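# Fasten the strap buckle around the rolled mat

## Task

Wrap the strap around the rolled-up mat and fasten its buckle, so it stays fastened once the robot lets go.

## Robot and tools

Robot: two six-joint arms, left_arm and right_arm, each ending in a two-finger gripper. Base positions in the scene frame: left_arm (+0.035, +0.444, +0.013) m, right_arm (-0.033, -0.388, +0.013) m, each turned slightly about z. Scene frame: origin at table-top height, midway between the nominal bases; +x points out over the table, +z up, and left_arm sits on the +y side. The arm names do not match the left and right of camera images. Hand positions, velocities and targets are reported in this frame. Printed hand poses can be off by a few cm, more when the arm is stretched out.

Joint order, for every row and every per-joint list: shoulder pan, shoulder lift, elbow, wrist 1, wrist 2, wrist 3. Stated ranges in rad: elbow -3.142 to 3.142; all other joints -6.283 to 6.283. A real end may differ by up to 0.010 rad. A target beyond an end is clipped there and the result may say "joint sent to its limit"; a target more than 0.010 rad past an end and farther out than the current angle is refused.

Gripper geometry: fingers point along the gripper's +z axis and close along its x axis. end_effector_position is the point between the pads; the fingertips extend 17.5 mm past it. A block of varying shape juts up to 12 cm toward the gripper's -y side and rotates with it, so allow clearance for it.

The row (used by every moving tool): 18 numbers. First left_arm: 6 absolute joint angles in rad, then gripper position, force_limit, speed. Then right_arm, the same 9. The last three of each arm are scaled to [-1, 1]. position: +1 fully open (50 mm), pads meet near -0.65, -1 grips (closes until stopped). force_limit: -1 about 20 N, 0 about 102 N, +1 about 185 N per pad. speed: -1 about 20 mm/s, 0 about 85, +1 about 150. force_limit and speed start at +1. Both arms must always be filled in; to keep an arm or gripper unchanged, repeat its current Joint targets and the last gripper numbers it received (0 is a real command, not a blank).

Tools:
- execute_actions(actions, cameras): actions is a list of actions; each action is a table of up to 15 rows, one per 1/30 s step; a shorter table keeps its last row until step 15. Empty list returns state plus all images. cameras: list of names, ["all"], or [].
- move(target, speed, blend, stop_force, zero, blocking, cameras): target is one row or a list of up to 15 rows (absolute joint angles plus gripper numbers), all sharing a 10 s budget. Joints interpolate together, so the hand follows a curve; no collision avoidance. speed: rad/s of the joint with farthest to travel, 0.004 to 3.14, default 0.5; single value or one per target. blend: rad of corner rounding per target, default 0 (stop at each). stop_force: 3 to 120 N, for both arms; an arm's path stops when its wrist sensor feels that much push against its motion (relative to its zero), then backs off slightly and holds. Use a slow speed when touching. Omit it when moving away from a contact. zero (only with stop_force): true re-zeros sensors first; false keeps the old zero. blocking=false returns after about 0.5 s while the move continues; not allowed with stop_force. Gripper changes in a later list target apply after arriving there and everything is at rest. Result adds a "move:" line: done, off_target (rest, joint >0.01 rad off), moving, held, fault, and possibly limits=held.
- wait(seconds 0 to 3600, cameras): sends nothing new; a running move continues.
- stop(cameras): brakes the running move; fingers continue.
- zoom_image(camera, region): region [x0, y0, x1, y1] in pixels of that camera's latest image, each side at most 504.
- zero_wrist_force(arm): arm is "left_arm" or "right_arm".
- finished_scene(scene): scene number 1 or 2; irreversible.

Cameras: cam_high, cam_low, cam_front, cam_over, cam_left_wrist, cam_right_wrist, all 896x504.

Reading results: Joint positions, Joint velocities (rad, rad/s) and Joint targets (what the drive is heading for now) per arm. end_effector_position (m), end_effector_quat_wxyz, and velocities, which are omitted when joint velocities are at noise level. Tool commands shows current gripper commands. object_status: 0 moving, 1 blocked while opening, 2 blocked while closing (a held object), 3 reached the requested opening or pads met (usually nothing held). After sending -1, confirm a 2. Opening in mm is about (250 - position_measured) x 0.202. Wrist force and torque are in the gripper's own axes, as the push from the surface on the arm; a third line gives the peak since the last shown reading. Joint torques are total drive output, positive toward larger angle, noisy and offset. "joint command not followed" means the arm-to-arm clearance check held back some steps. MOTOR HOT appears at 70 °C.

Motion: joint targets are limited to 3.14 rad/s and the hand to 4 m/s; motion lags commands by about 0.09 to 0.22 s and may overshoot after fast moves. A large move may not have finished when a result arrives.

Avoid: torque faults (contact torque at 135 N m for shoulder and elbow joints, 25.2 N m for wrists; wrists yield above about 11 to 14 N m; also deviations over 0.9 degrees on wrists or 7.5 degrees elsewhere) and force faults near 150 N, each freezing the arm for 10 s. Any arm stop costs. The arms are stiff: do not aim past a firm contact. Never let the arms or grippers press each other, and do not close a gripper on the other arm's fingers. Do not drop objects, release anything still moving, strike fixed or heavy items, or let anything leave the table. Loose objects may get nudged occasionally. Avoid long stretched-out holds that heat motors; 85 °C brakes the arm for 30 s or more.

Each tool is called after "Request:" as a command line: name --argument value for each argument, lists and objects as JSON in quotes; but a table of rows of numbers goes row by row, as --pt "numbers of a row", without its own name.

## Session

Request:
execute_actions --actions '[]'

Scene clock: 0.00 s.
left_arm: end_effector_position=(+0.6603, +0.2252, +0.2033) position_measured=2 object_status=3 end_effector_quat_wxyz=(+0.173, +0.777, -0.598, +0.092) | right_arm: end_effector_position=(+0.4313, -0.3749, +0.3021) position_measured=2 object_status=3 end_effector_quat_wxyz=(+0.018, +0.978, +0.208, +0.007)
Joint positions: left_arm=[-0.339 -1.159 1.5 -2.004 -1.955 2.474] | right_arm=[3.539 -1.452 -1.784 -1.467 1.533 1.493]
Joint velocities: within noise
Joint torques (N m): no reading
Motor temperatures (°C): left_arm=[29 37 36 34 39 35] | right_arm=[44 40 26 30 49 43]
Wrist force (N): no reading
Wrist torque (N m): no reading
Wrist force, peak (N): no reading
Joint targets: left_arm=[-0.339 -1.159 1.500 -2.004 -1.955 2.474] | right_arm=[3.539 -1.452 -1.784 -1.467 1.533 1.493]
Tool commands: left_gripper/position=+1.0 left_gripper/force_limit=+1.0 left_gripper/speed=+1.0 right_gripper/position=+1.0 right_gripper/force_limit=+1.0 right_gripper/speed=+1.0

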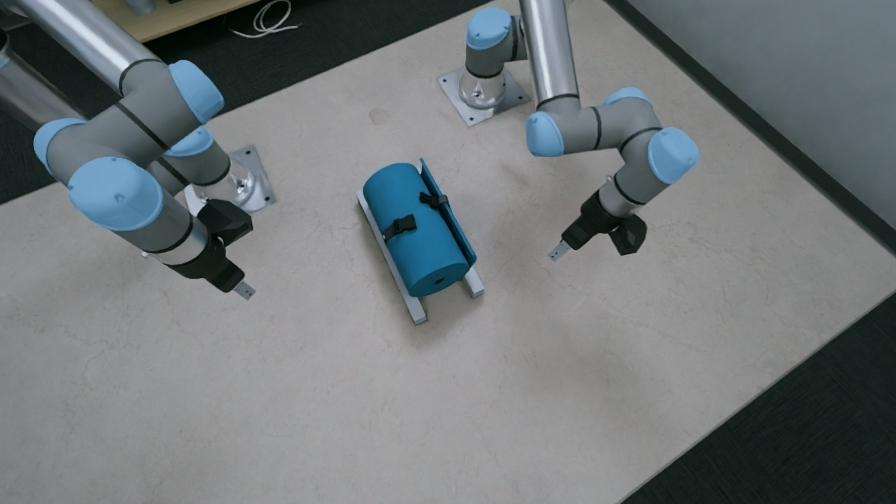

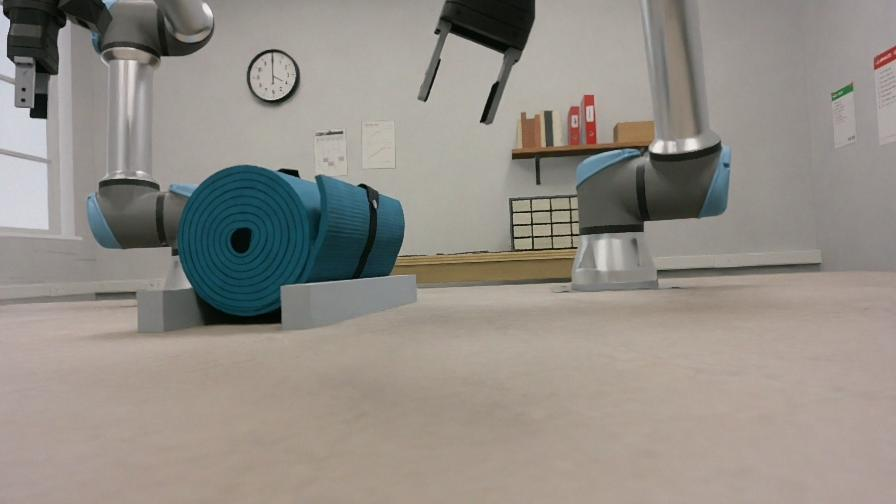

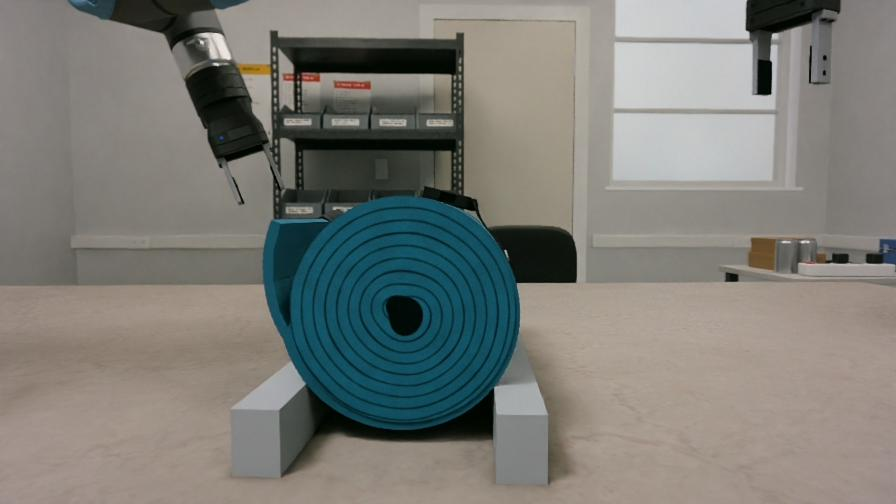

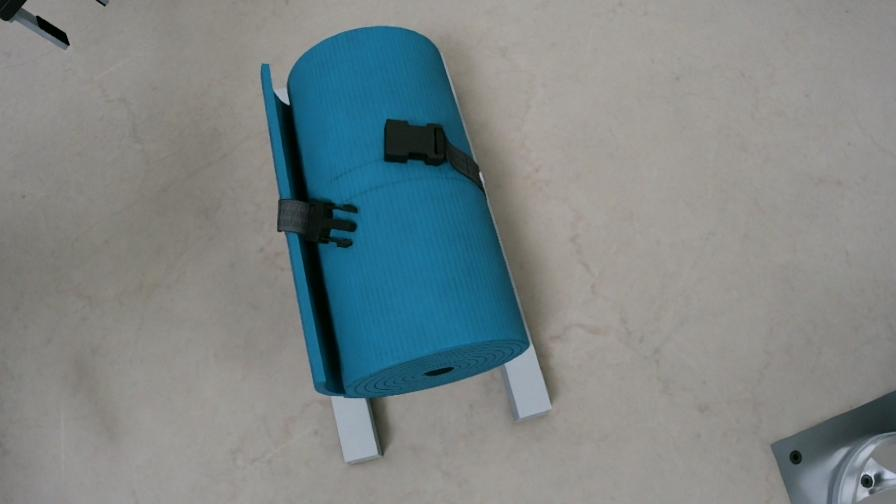

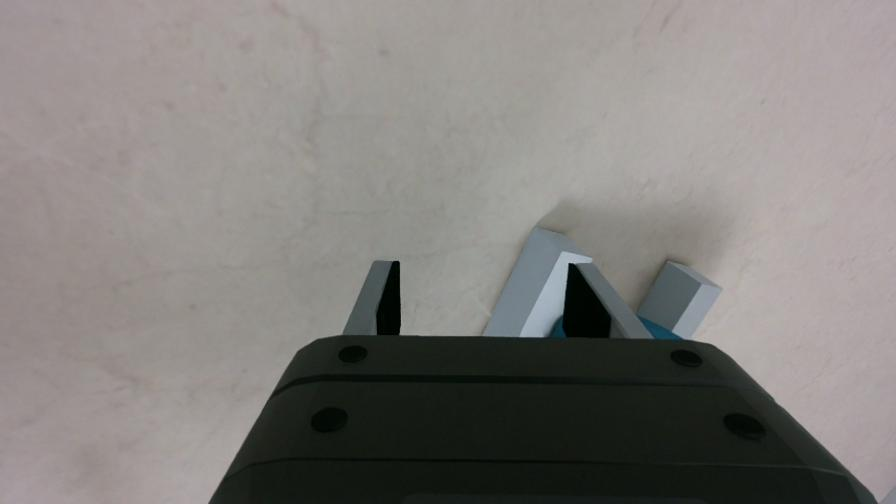

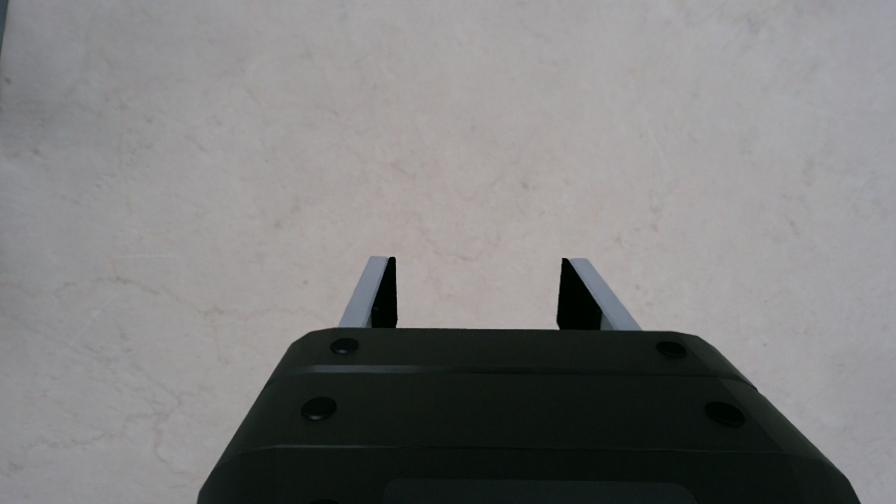

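Request:
move --target '[-0.994,-1.556,1.506,-1.521,-1.571,0.525,1,1,1,3.539,-1.452,-1.784,-1.467,1.533,1.493,1,1,1]' --speed 1.0 --cameras '["all"]'

Scene clock: 69.10 s.
left_arm: end_effector_position=(+0.4000, +0.0797, +0.3607) position_measured=2 object_status=3 end_effector_quat_wxyz=(+0.000, +1.000, +0.000, +0.000) | right_arm: end_effector_position=(+0.4312, -0.3748, +0.3023) position_measured=2 object_status=3 end_effector_quat_wxyz=(+0.018, +0.978, +0.208, +0.007)
Joint positions: left_arm=[-0.994 -1.556 1.506 -1.521 -1.571 0.525] | right_arm=[3.539 -1.452 -1.784 -1.467 1.533 1.493]
Joint torques (N m): left_arm=[4.35 -20.82 -19.99 -5.32 -1.35 -2.16] | right_arm=[6.49 28.65 34.36 1.83 -2.74 1.6]
Wrist force (N): left_arm=[-0.1 0.7 0.1] | right_arm=[0.2 -0.1 -0.1]
Wrist torque (N m): left_arm=[0.16 -0.01 -0.07] | right_arm=[-0.02 -0.04 -0.03]
Wrist force, peak (N): left_arm=[-1.6 1.1 -0.6] | right_arm=[0.1 -0.2 -0.4]
Joint targets: left_arm=[-0.994 -1.556 1.506 -1.521 -1.571 0.525] | right_arm=[3.539 -1.452 -1.784 -1.467 1.533 1.493]
move: done

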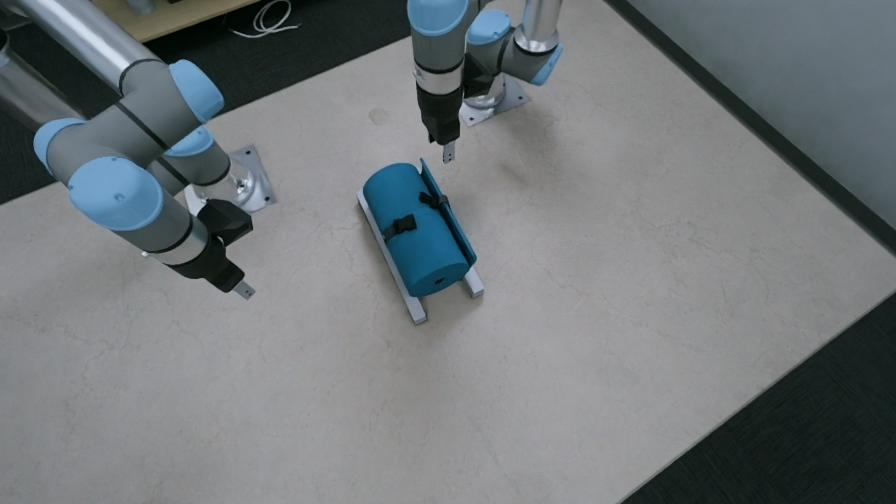

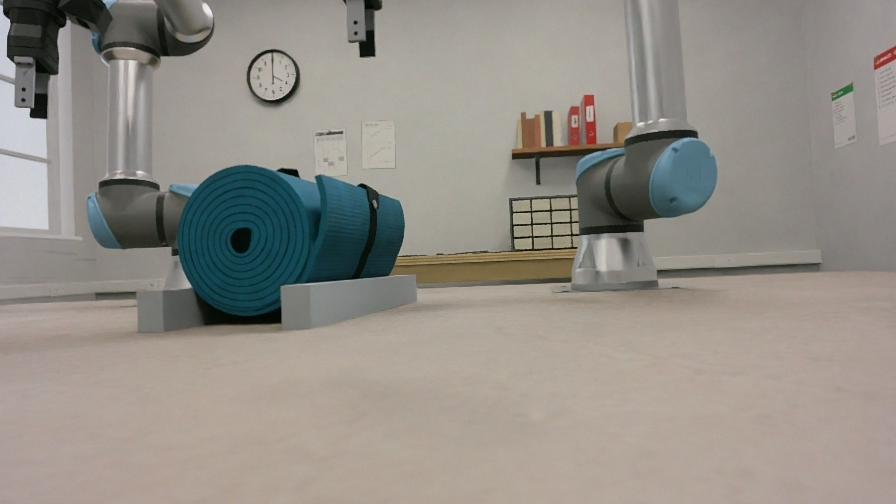

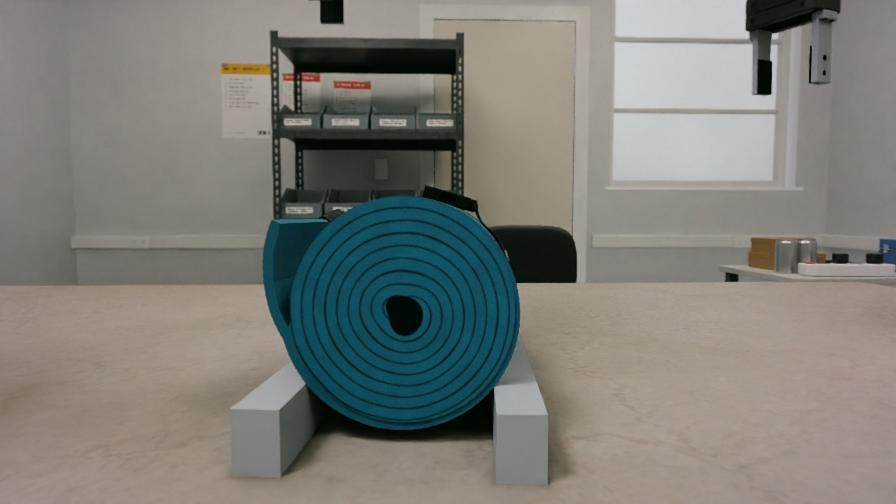

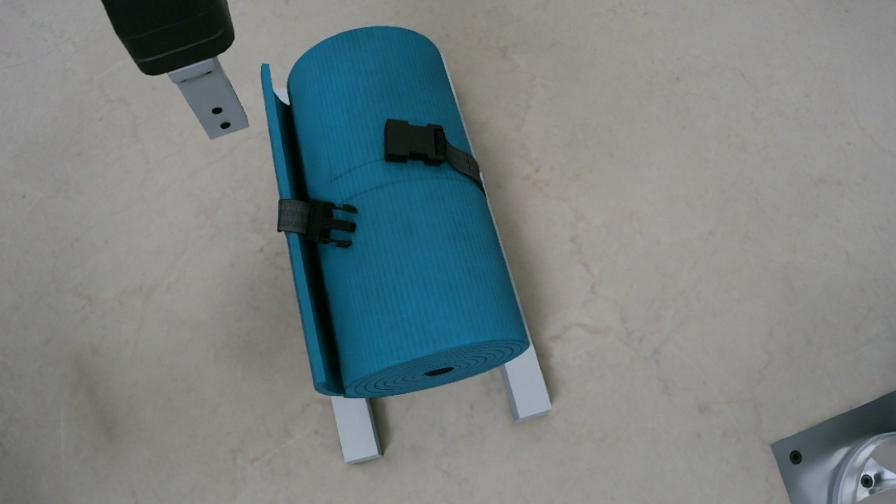

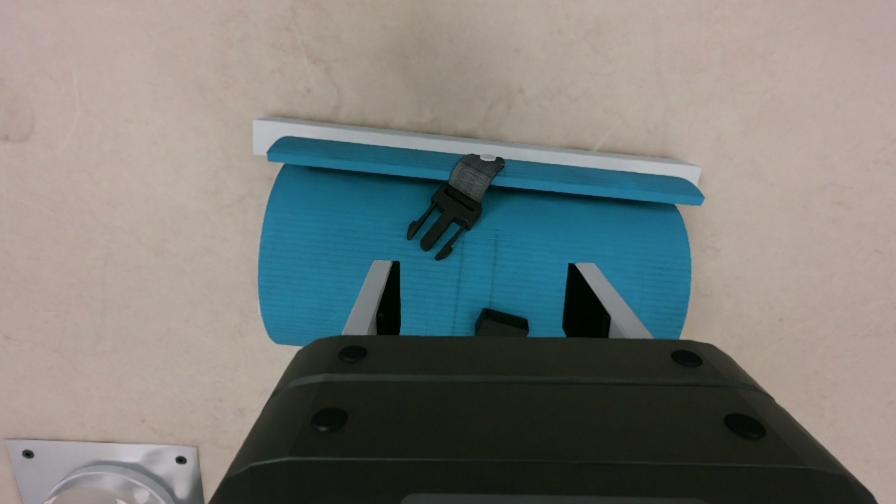

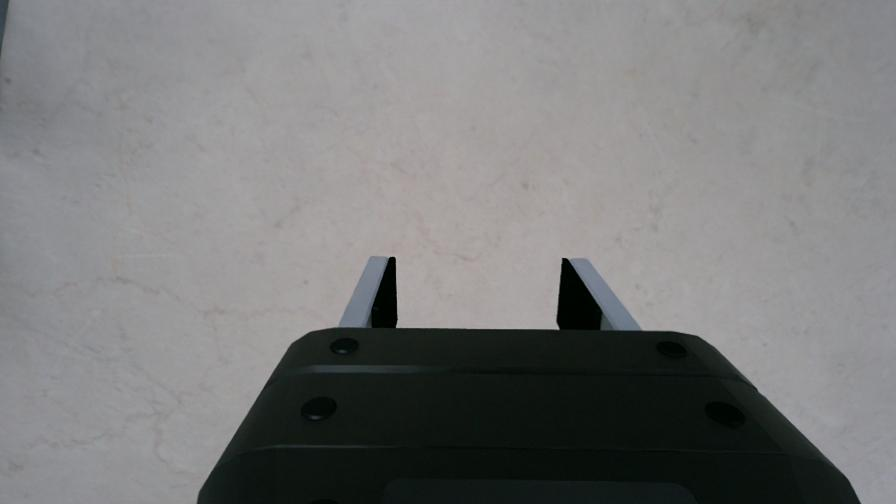

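Request:
move --target '[-0.994,-1.556,1.506,-1.521,-1.571,0.525,1,1,1,3.974,-1.634,-1.558,-1.520,1.571,-0.665,1,1,1]' --speed 1.0 --cameras '["cam_over","cam_right_wrist","cam_front"]'

Request:
zoom_image --camera "cam_right_wrist" --region '[250, 80, 650, 340]'

Request:
zoom_image --camera "cam_front" --region '[240, 150, 560, 330]'

Scene clock: 95.33 s.
left_arm: end_effector_position=(+0.4000, +0.0796, +0.3607) position_measured=2 object_status=3 end_effector_quat_wxyz=(+0.000, +1.000, +0.000, +0.000) | right_arm: end_effector_position=(+0.4300, -0.1198, +0.3205) position_measured=2 object_status=3 end_effector_quat_wxyz=(+0.000, +0.065, +0.998, +0.000)
Joint positions: left_arm=[-0.994 -1.556 1.506 -1.521 -1.571 0.525] | right_arm=[3.974 -1.634 -1.558 -1.52 1.571 -0.665]
Joint torques (N m): left_arm=[3.4 -19.56 -29.24 -5.36 1.51 -2.54] | right_arm=[-4.73 36.54 15.94 4.27 0.49 -0.84]
Wrist force (N): left_arm=[-0.3 0.7 0.1] | right_arm=[0.2 -0.1 -0.5]
Wrist torque (N m): left_arm=[0.16 0.02 -0.06] | right_arm=[-0.01 -0.04 -0.03]
Wrist force, peak (N): left_arm=[0.1 1.0 0.0] | right_arm=[0.6 1.0 -0.5]
Joint targets: left_arm=[-0.994 -1.556 1.506 -1.521 -1.571 0.525] | right_arm=[3.974 -1.634 -1.558 -1.520 1.571 -0.665]
move: done
Images, in order (width x height): cam_front 896x504, cam_over 896x504, cam_right_wrist 896x504.

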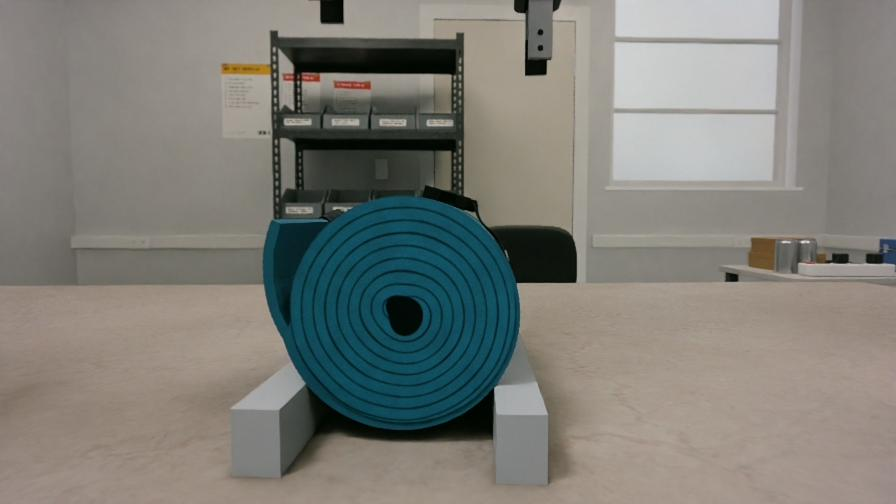

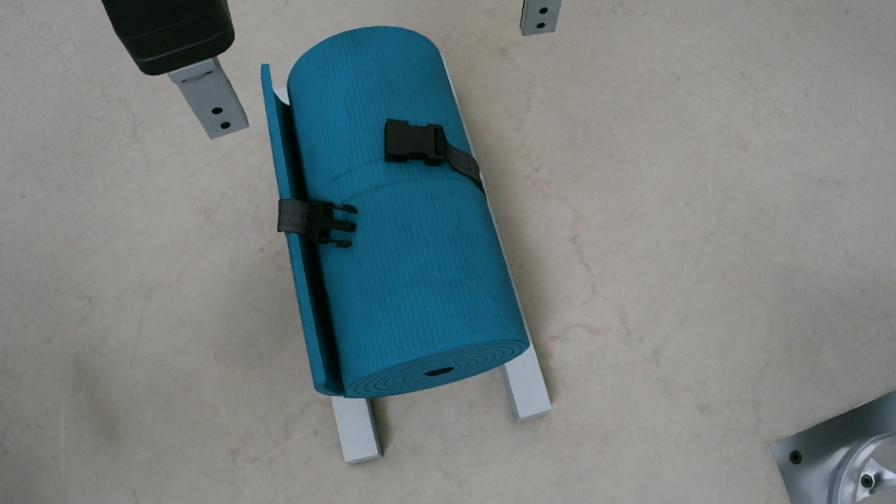

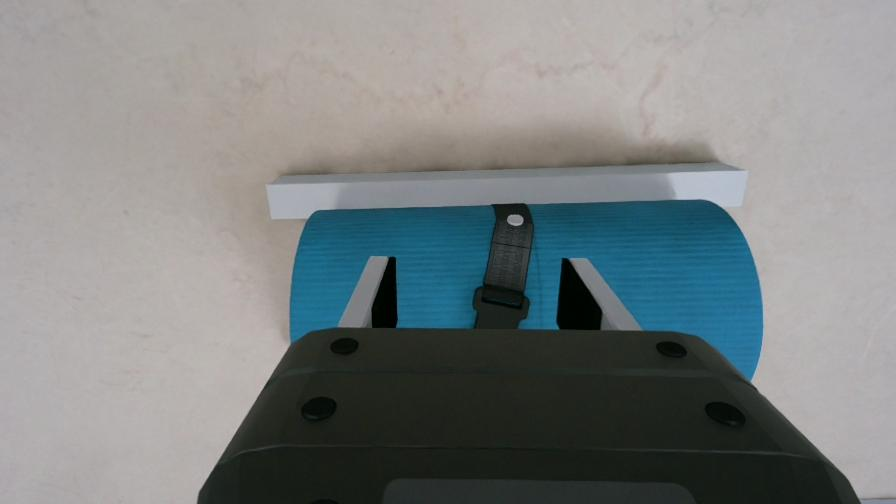

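Scaled by 1.260.

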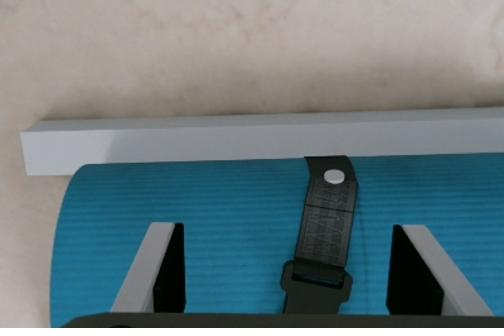

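Scaled by 1.575.

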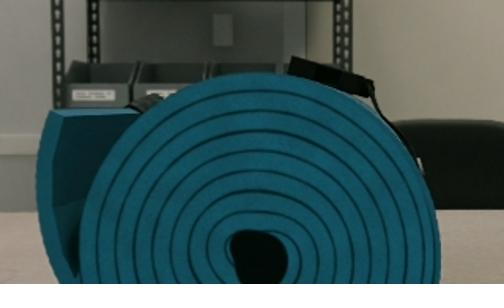

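Request:
move --target '[-0.7672,-1.4595,1.8505,-2.074,-1.9937,1.3035,1,0,-0.5,3.9643,-1.5347,-2.1757,-0.4406,1.826,-0.383,1,0,-0.5]' --speed 0.8 --cameras '["cam_over","cam_right_wrist","cam_front","cam_left_wrist","cam_low"]'

Request:
zoom_image --camera "cam_over" --region '[200, 50, 560, 280]'

Request:
zoom_image --camera "cam_front" --region '[240, 50, 600, 270]'

Request:
zoom_image --camera "cam_left_wrist" --region '[300, 100, 660, 340]'

Request:
zoom_image --camera "cam_right_wrist" --region '[300, 100, 660, 340]'

Scene clock: 178.23 s.
left_arm: end_effector_position=(+0.4206, +0.0710, +0.2244) position_measured=2 object_status=3 end_effector_quat_wxyz=(+0.208, +0.936, -0.277, -0.061) | right_arm: end_effector_position=(+0.3978, -0.0672, +0.2296) position_measured=2 object_status=3 end_effector_quat_wxyz=(+0.052, +0.165, +0.939, +0.296)
Joint positions: left_arm=[-0.767 -1.459 1.85 -2.074 -1.994 1.303] | right_arm=[3.964 -1.535 -2.176 -0.441 1.826 -0.383]
Joint torques (N m): left_arm=[-7.66 -39.81 -25.99 -2.29 -0.56 0.36] | right_arm=[-1.56 10.01 19.68 5.16 -2.22 -0.79]
Wrist force (N): left_arm=[-0.2 -0.6 0.7] | right_arm=[-0.4 -0.3 0.1]
Wrist torque (N m): left_arm=[-0.03 0.04 -0.04] | right_arm=[-0.08 0.19 -0.31]
Wrist force, peak (N): left_arm=[-0.4 -1.4 1.3] | right_arm=[-0.1 -0.4 -1.8]
Joint targets: left_arm=[-0.767 -1.460 1.850 -2.074 -1.994 1.304] | right_arm=[3.964 -1.535 -2.176 -0.441 1.826 -0.383]
move: done
Images, in order (width x height): cam_low 896x504, cam_front 896x504, cam_over 896x504, cam_left_wrist 896x504, cam_right_wrist 896x504.

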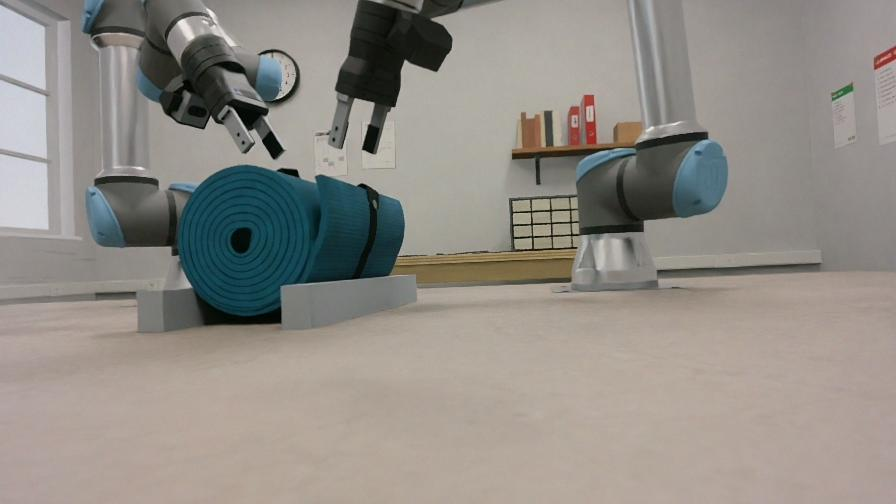

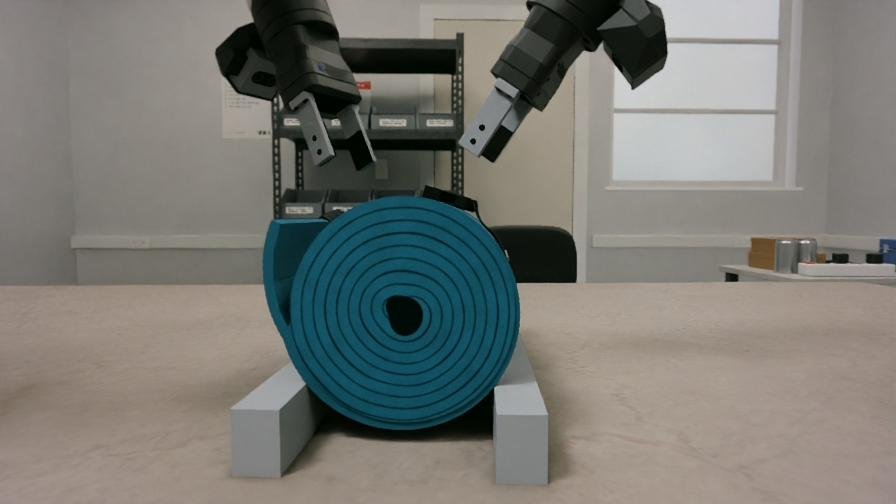

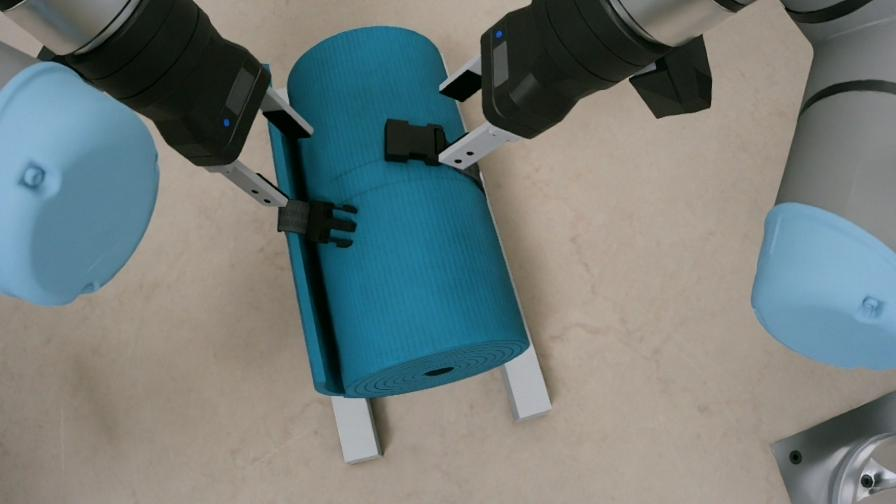

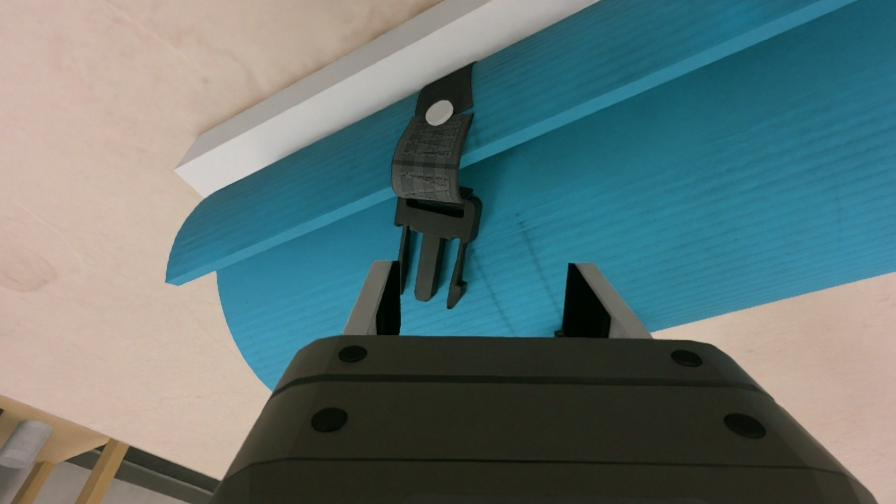

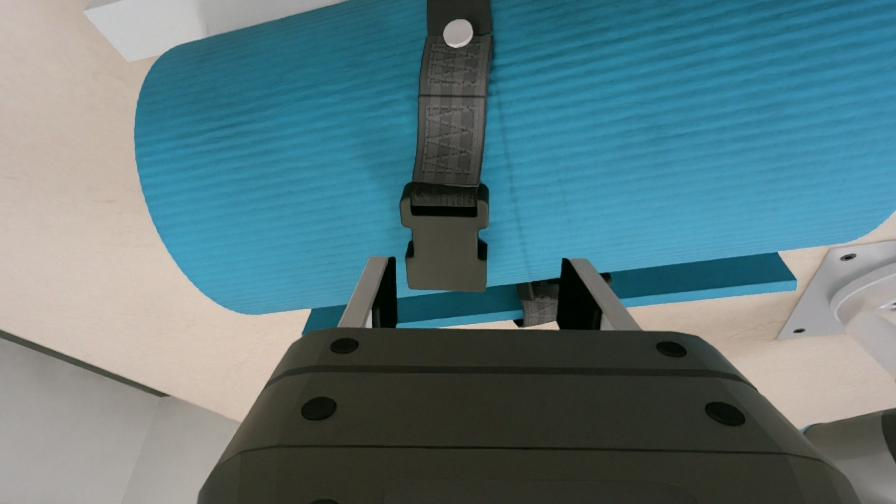

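Scaled by 1.400.

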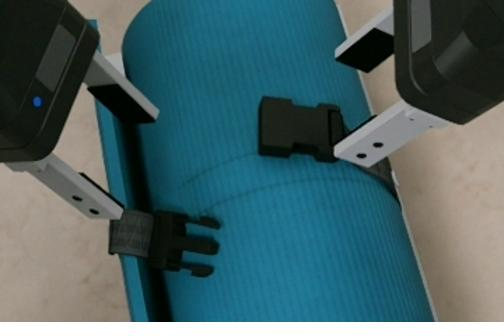

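Scaled by 1.400.

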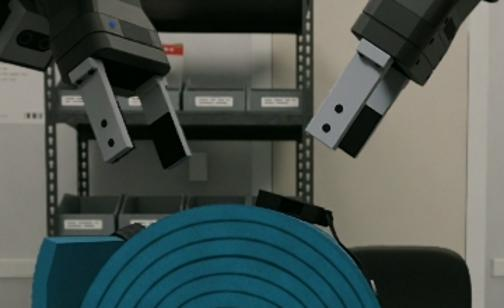

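Scaled by 1.400.

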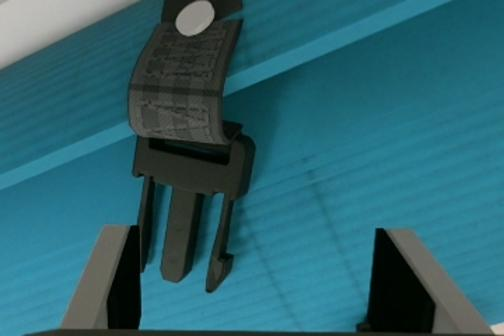

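Scaled by 1.400.

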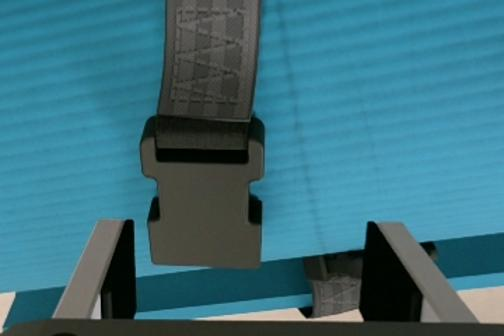

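Request:
move --target '[-0.8164,-1.4019,1.9438,-2.2471,-1.9877,1.25,1,0,-0.5,3.9765,-1.6422,-2.2127,-0.2941,1.82,-0.3728,1,0,-0.5]' --speed 0.12 --stop_force 8 --cameras '["cam_over","cam_right_wrist","cam_front","cam_left_wrist"]'

Request:
zoom_image --camera "cam_over" --region '[200, 50, 560, 280]'

Request:
zoom_image --camera "cam_front" --region '[240, 50, 600, 270]'

Request:
zoom_image --camera "cam_left_wrist" --region '[300, 100, 660, 340]'

Request:
zoom_image --camera "cam_right_wrist" --region '[300, 100, 660, 340]'

Scene clock: 209.33 s.
left_arm: end_effector_position=(+0.4069, +0.0534, +0.1771) position_measured=2 object_status=3 end_effector_quat_wxyz=(+0.208, +0.936, -0.277, -0.061) | right_arm: end_effector_position=(+0.4035, -0.0550, +0.1863) position_measured=2 object_status=3 end_effector_quat_wxyz=(+0.052, +0.165, +0.939, +0.296)
Joint positions: left_arm=[-0.81 -1.409 1.932 -2.225 -1.988 1.257] | right_arm=[3.976 -1.636 -2.21 -0.303 1.82 -0.373]
Joint torques (N m): left_arm=[6.41 -38.74 -13.38 -5.17 -2.98 -0.87] | right_arm=[-5.44 9.63 27.29 4.42 3.52 -0.9]
Wrist force (N): left_arm=[-0.6 -2.5 -5.5] | right_arm=[-2.3 -0.7 -7.7]
Wrist torque (N m): left_arm=[-0.04 0.30 -0.21] | right_arm=[-0.04 0.05 -0.38]
Wrist force, peak (N): left_arm=[-11.5 -8.9 -50.4] | right_arm=[-7.3 -1.8 -27.4]
Joint targets: left_arm=[-0.810 -1.409 1.932 -2.225 -1.988 1.257] | right_arm=[3.976 -1.636 -2.210 -0.303 1.820 -0.373]
move: contact (left_arm, right_arm); left_arm: the wrist 1 is farthest, 0.022 rad from its target
Images, in order (width x height): cam_front 896x504, cam_over 896x504, cam_left_wrist 896x504, cam_right_wrist 896x504.

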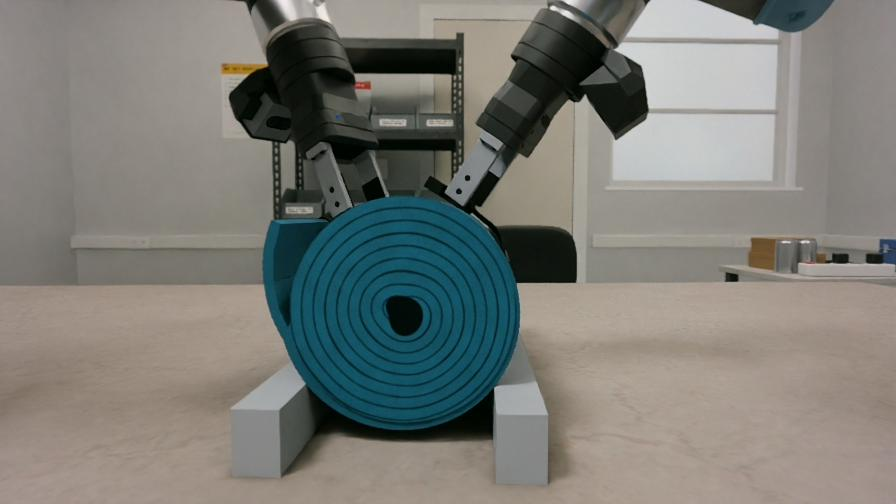

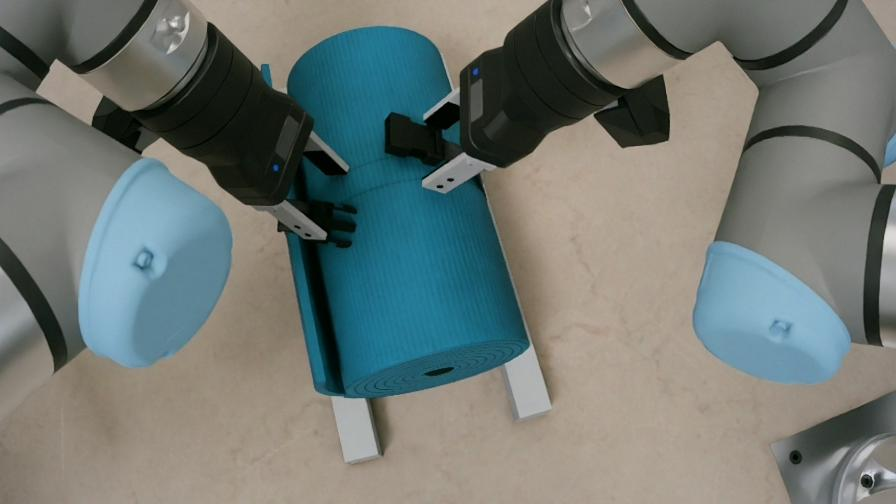

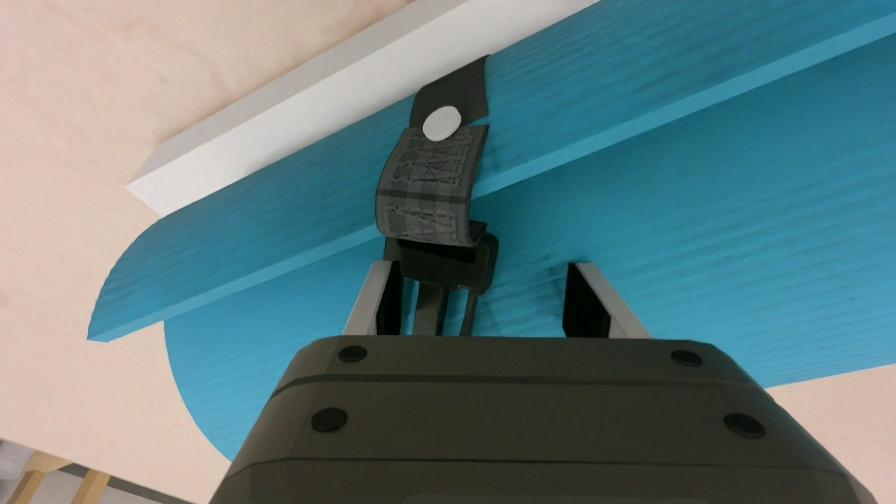

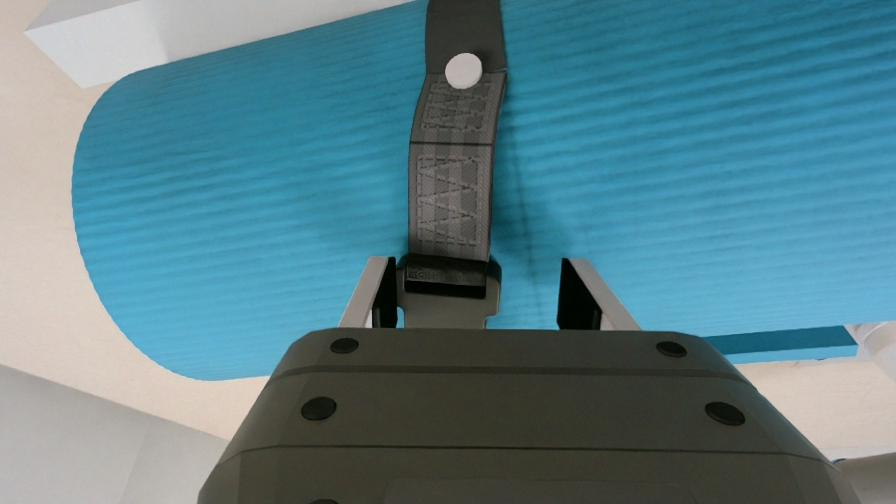

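Scaled by 1.400.

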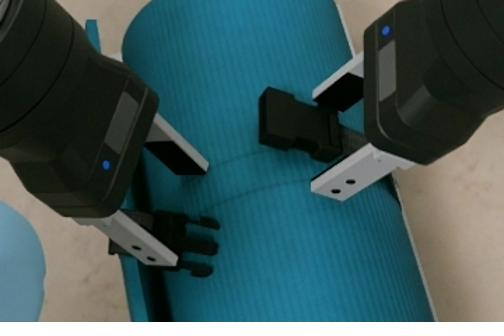

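Scaled by 1.400.

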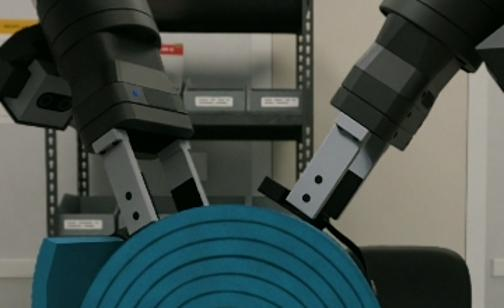

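Scaled by 1.400.

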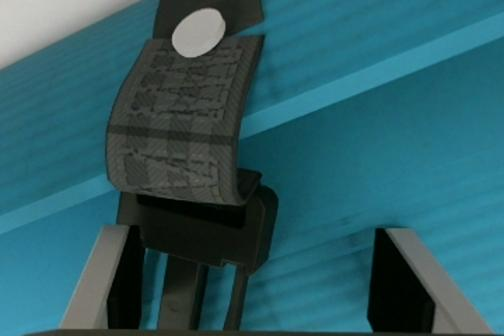

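Scaled by 1.400.

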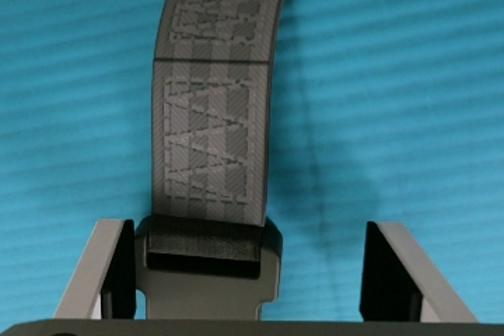

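Request:
move --target '[-0.8069,-1.4521,1.9486,-2.1974,-1.9889,1.2604,1,0,-0.5,3.9517,-1.6194,-2.1856,-0.3497,1.8331,-0.3943,1,0,-0.5]' --speed 0.15

Request:
move --target '[-0.8307,-1.4152,1.9864,-2.2826,-1.9858,1.2346,1,0,-0.5,3.9685,-1.6866,-2.1849,-0.2795,1.8243,-0.3796,1,0,-0.5]' --speed 0.06 --stop_force 7 --cameras '["cam_over","cam_right_wrist","cam_front","cam_left_wrist"]'

Request:
zoom_image --camera "cam_over" --region '[200, 50, 560, 280]'

Request:
zoom_image --camera "cam_front" --region '[240, 50, 600, 270]'

Request:
zoom_image --camera "cam_left_wrist" --region '[300, 100, 660, 340]'

Request:
zoom_image --camera "cam_right_wrist" --region '[300, 100, 660, 340]'

Scene clock: 240.50 s.
left_arm: end_effector_position=(+0.3993, +0.0648, +0.1885) position_measured=2 object_status=3 end_effector_quat_wxyz=(+0.208, +0.936, -0.277, -0.061) end_effector_velocity=(+0.002, -0.001, -0.001) end_effector_angular_velocity=(-0.001, -0.003, +0.001) | right_arm: end_effector_position=(+0.4106, -0.0619, +0.1989) position_measured=2 object_status=3 end_effector_quat_wxyz=(+0.052, +0.165, +0.939, +0.296) end_effector_velocity=(-0.001, +0.000, -0.003) end_effector_angular_velocity=(-0.001, +0.002, +0.000)
Joint positions: left_arm=[-0.807 -1.452 1.949 -2.197 -1.989 1.26] | right_arm=[3.952 -1.619 -2.185 -0.35 1.833 -0.394]
Joint velocities: left_arm=[0.001 0.004 -0.001 -0.005 0.001 0] | right_arm=[0.002 -0.002 -0.005 0.006 -0.001 0.002]
Joint torques (N m): left_arm=[1.42 -23.27 -28.94 -5.36 -2.22 0.65] | right_arm=[4.73 12.53 10.34 4.95 -1.75 1.22]
Wrist force (N): left_arm=[-0.3 -0.5 0.6] | right_arm=[-0.9 -0.2 0.0]
Wrist torque (N m): left_arm=[0.00 0.07 -0.16] | right_arm=[-0.07 0.28 -0.31]
Wrist force, peak (N): left_arm=[-0.4 -2.4 -6.0] | right_arm=[-2.2 -0.7 -8.2]
Joint targets: left_arm=[-0.807 -1.452 1.949 -2.197 -1.989 1.260] | right_arm=[3.952 -1.619 -2.186 -0.350 1.833 -0.394]
move: done

Scene clock: 242.43 s.
left_arm: end_effector_position=(+0.3960, +0.0589, +0.1744) position_measured=2 object_status=3 end_effector_quat_wxyz=(+0.208, +0.936, -0.277, -0.061) | right_arm: end_effector_position=(+0.4142, -0.0518, +0.1837) position_measured=2 object_status=3 end_effector_quat_wxyz=(+0.052, +0.165, +0.939, +0.296)
Joint positions: left_arm=[-0.82 -1.432 1.969 -2.243 -1.987 1.247] | right_arm=[3.963 -1.665 -2.185 -0.302 1.827 -0.384]
Joint torques (N m): left_arm=[6.9 -34.97 -25.7 -4.53 -2.71 2.57] | right_arm=[-5.81 28.5 12.47 5.21 2.95 -0.78]
Wrist force (N): left_arm=[-0.4 -1.0 -8.1] | right_arm=[-0.1 -1.9 -6.6]
Wrist torque (N m): left_arm=[-0.06 0.36 -0.10] | right_arm=[-0.02 0.47 -0.42]
Wrist force, peak (N): left_arm=[-5.5 -2.9 -25.0] | right_arm=[0.5 -5.0 -23.2]
Joint targets: left_arm=[-0.820 -1.432 1.969 -2.243 -1.987 1.247] | right_arm=[3.963 -1.665 -2.185 -0.302 1.827 -0.384]
move: contact (left_arm, right_arm); left_arm: the wrist 1 is farthest, 0.040 rad from its target; right_arm: the wrist 1 is farthest, 0.022 rad from its target
Images, in order (width x height): cam_front 896x504, cam_over 896x504, cam_left_wrist 896x504, cam_right_wrist 896x504.

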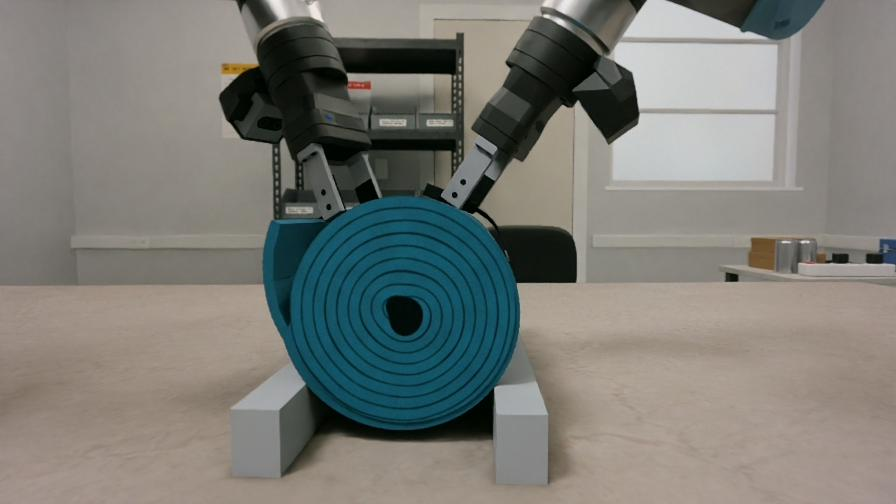

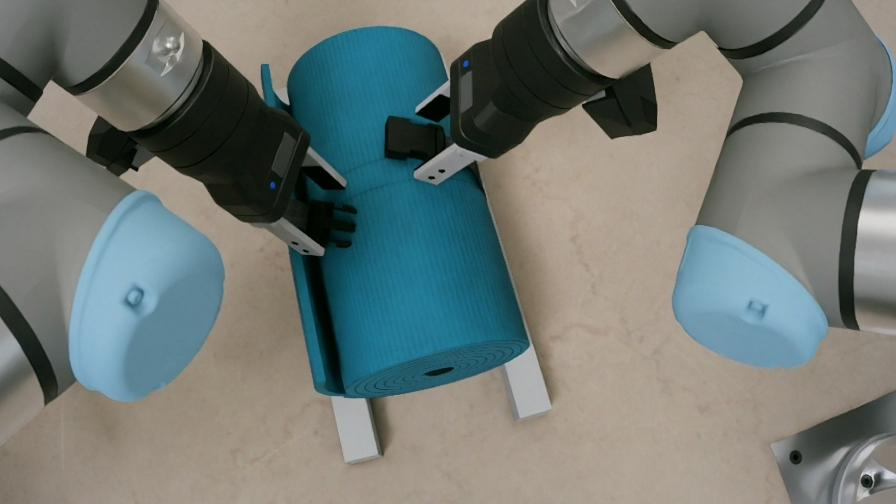

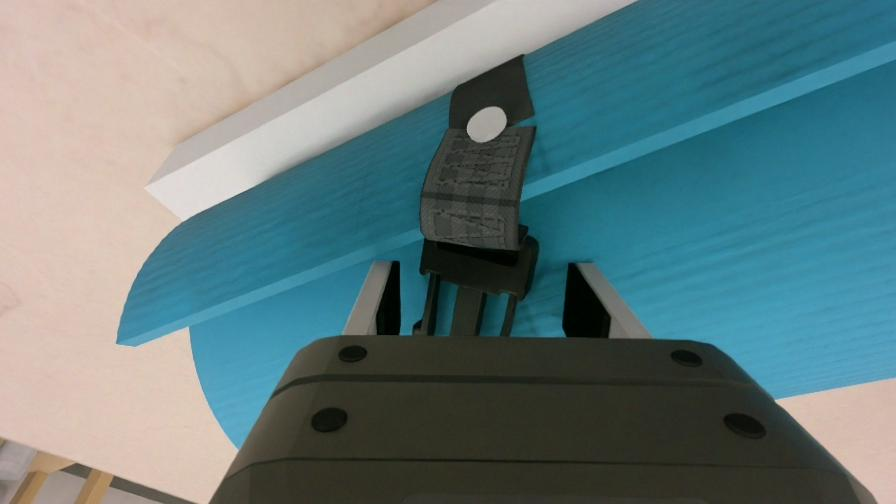

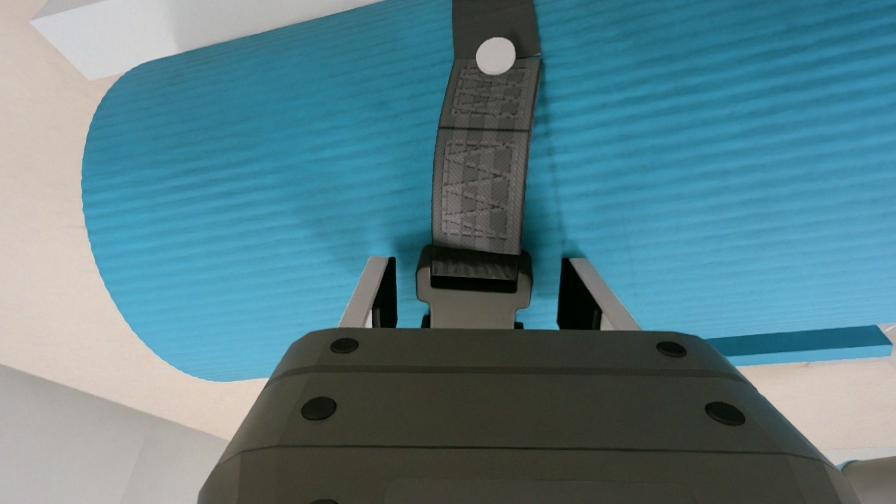

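Scaled by 1.400.

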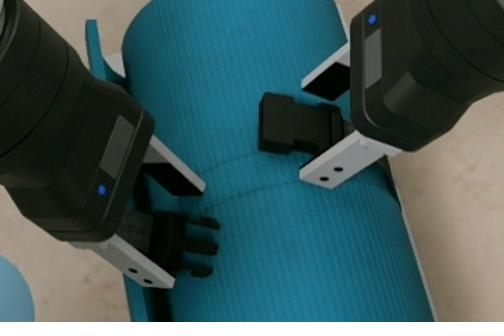

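Scaled by 1.400.

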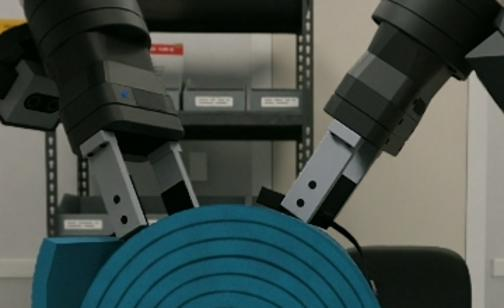

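Scaled by 1.400.

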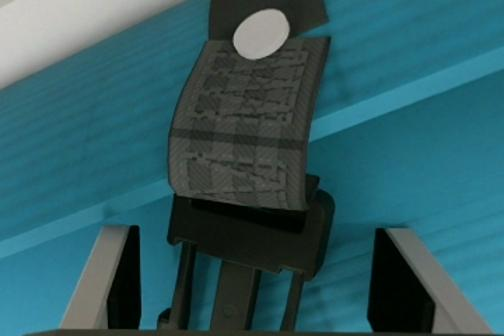

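Scaled by 1.400.

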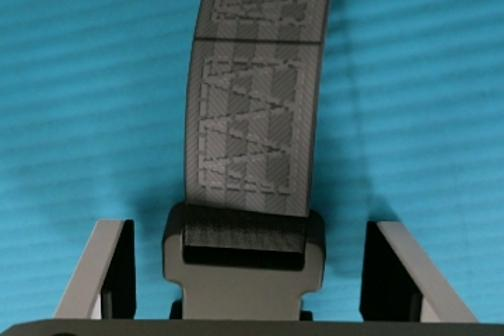

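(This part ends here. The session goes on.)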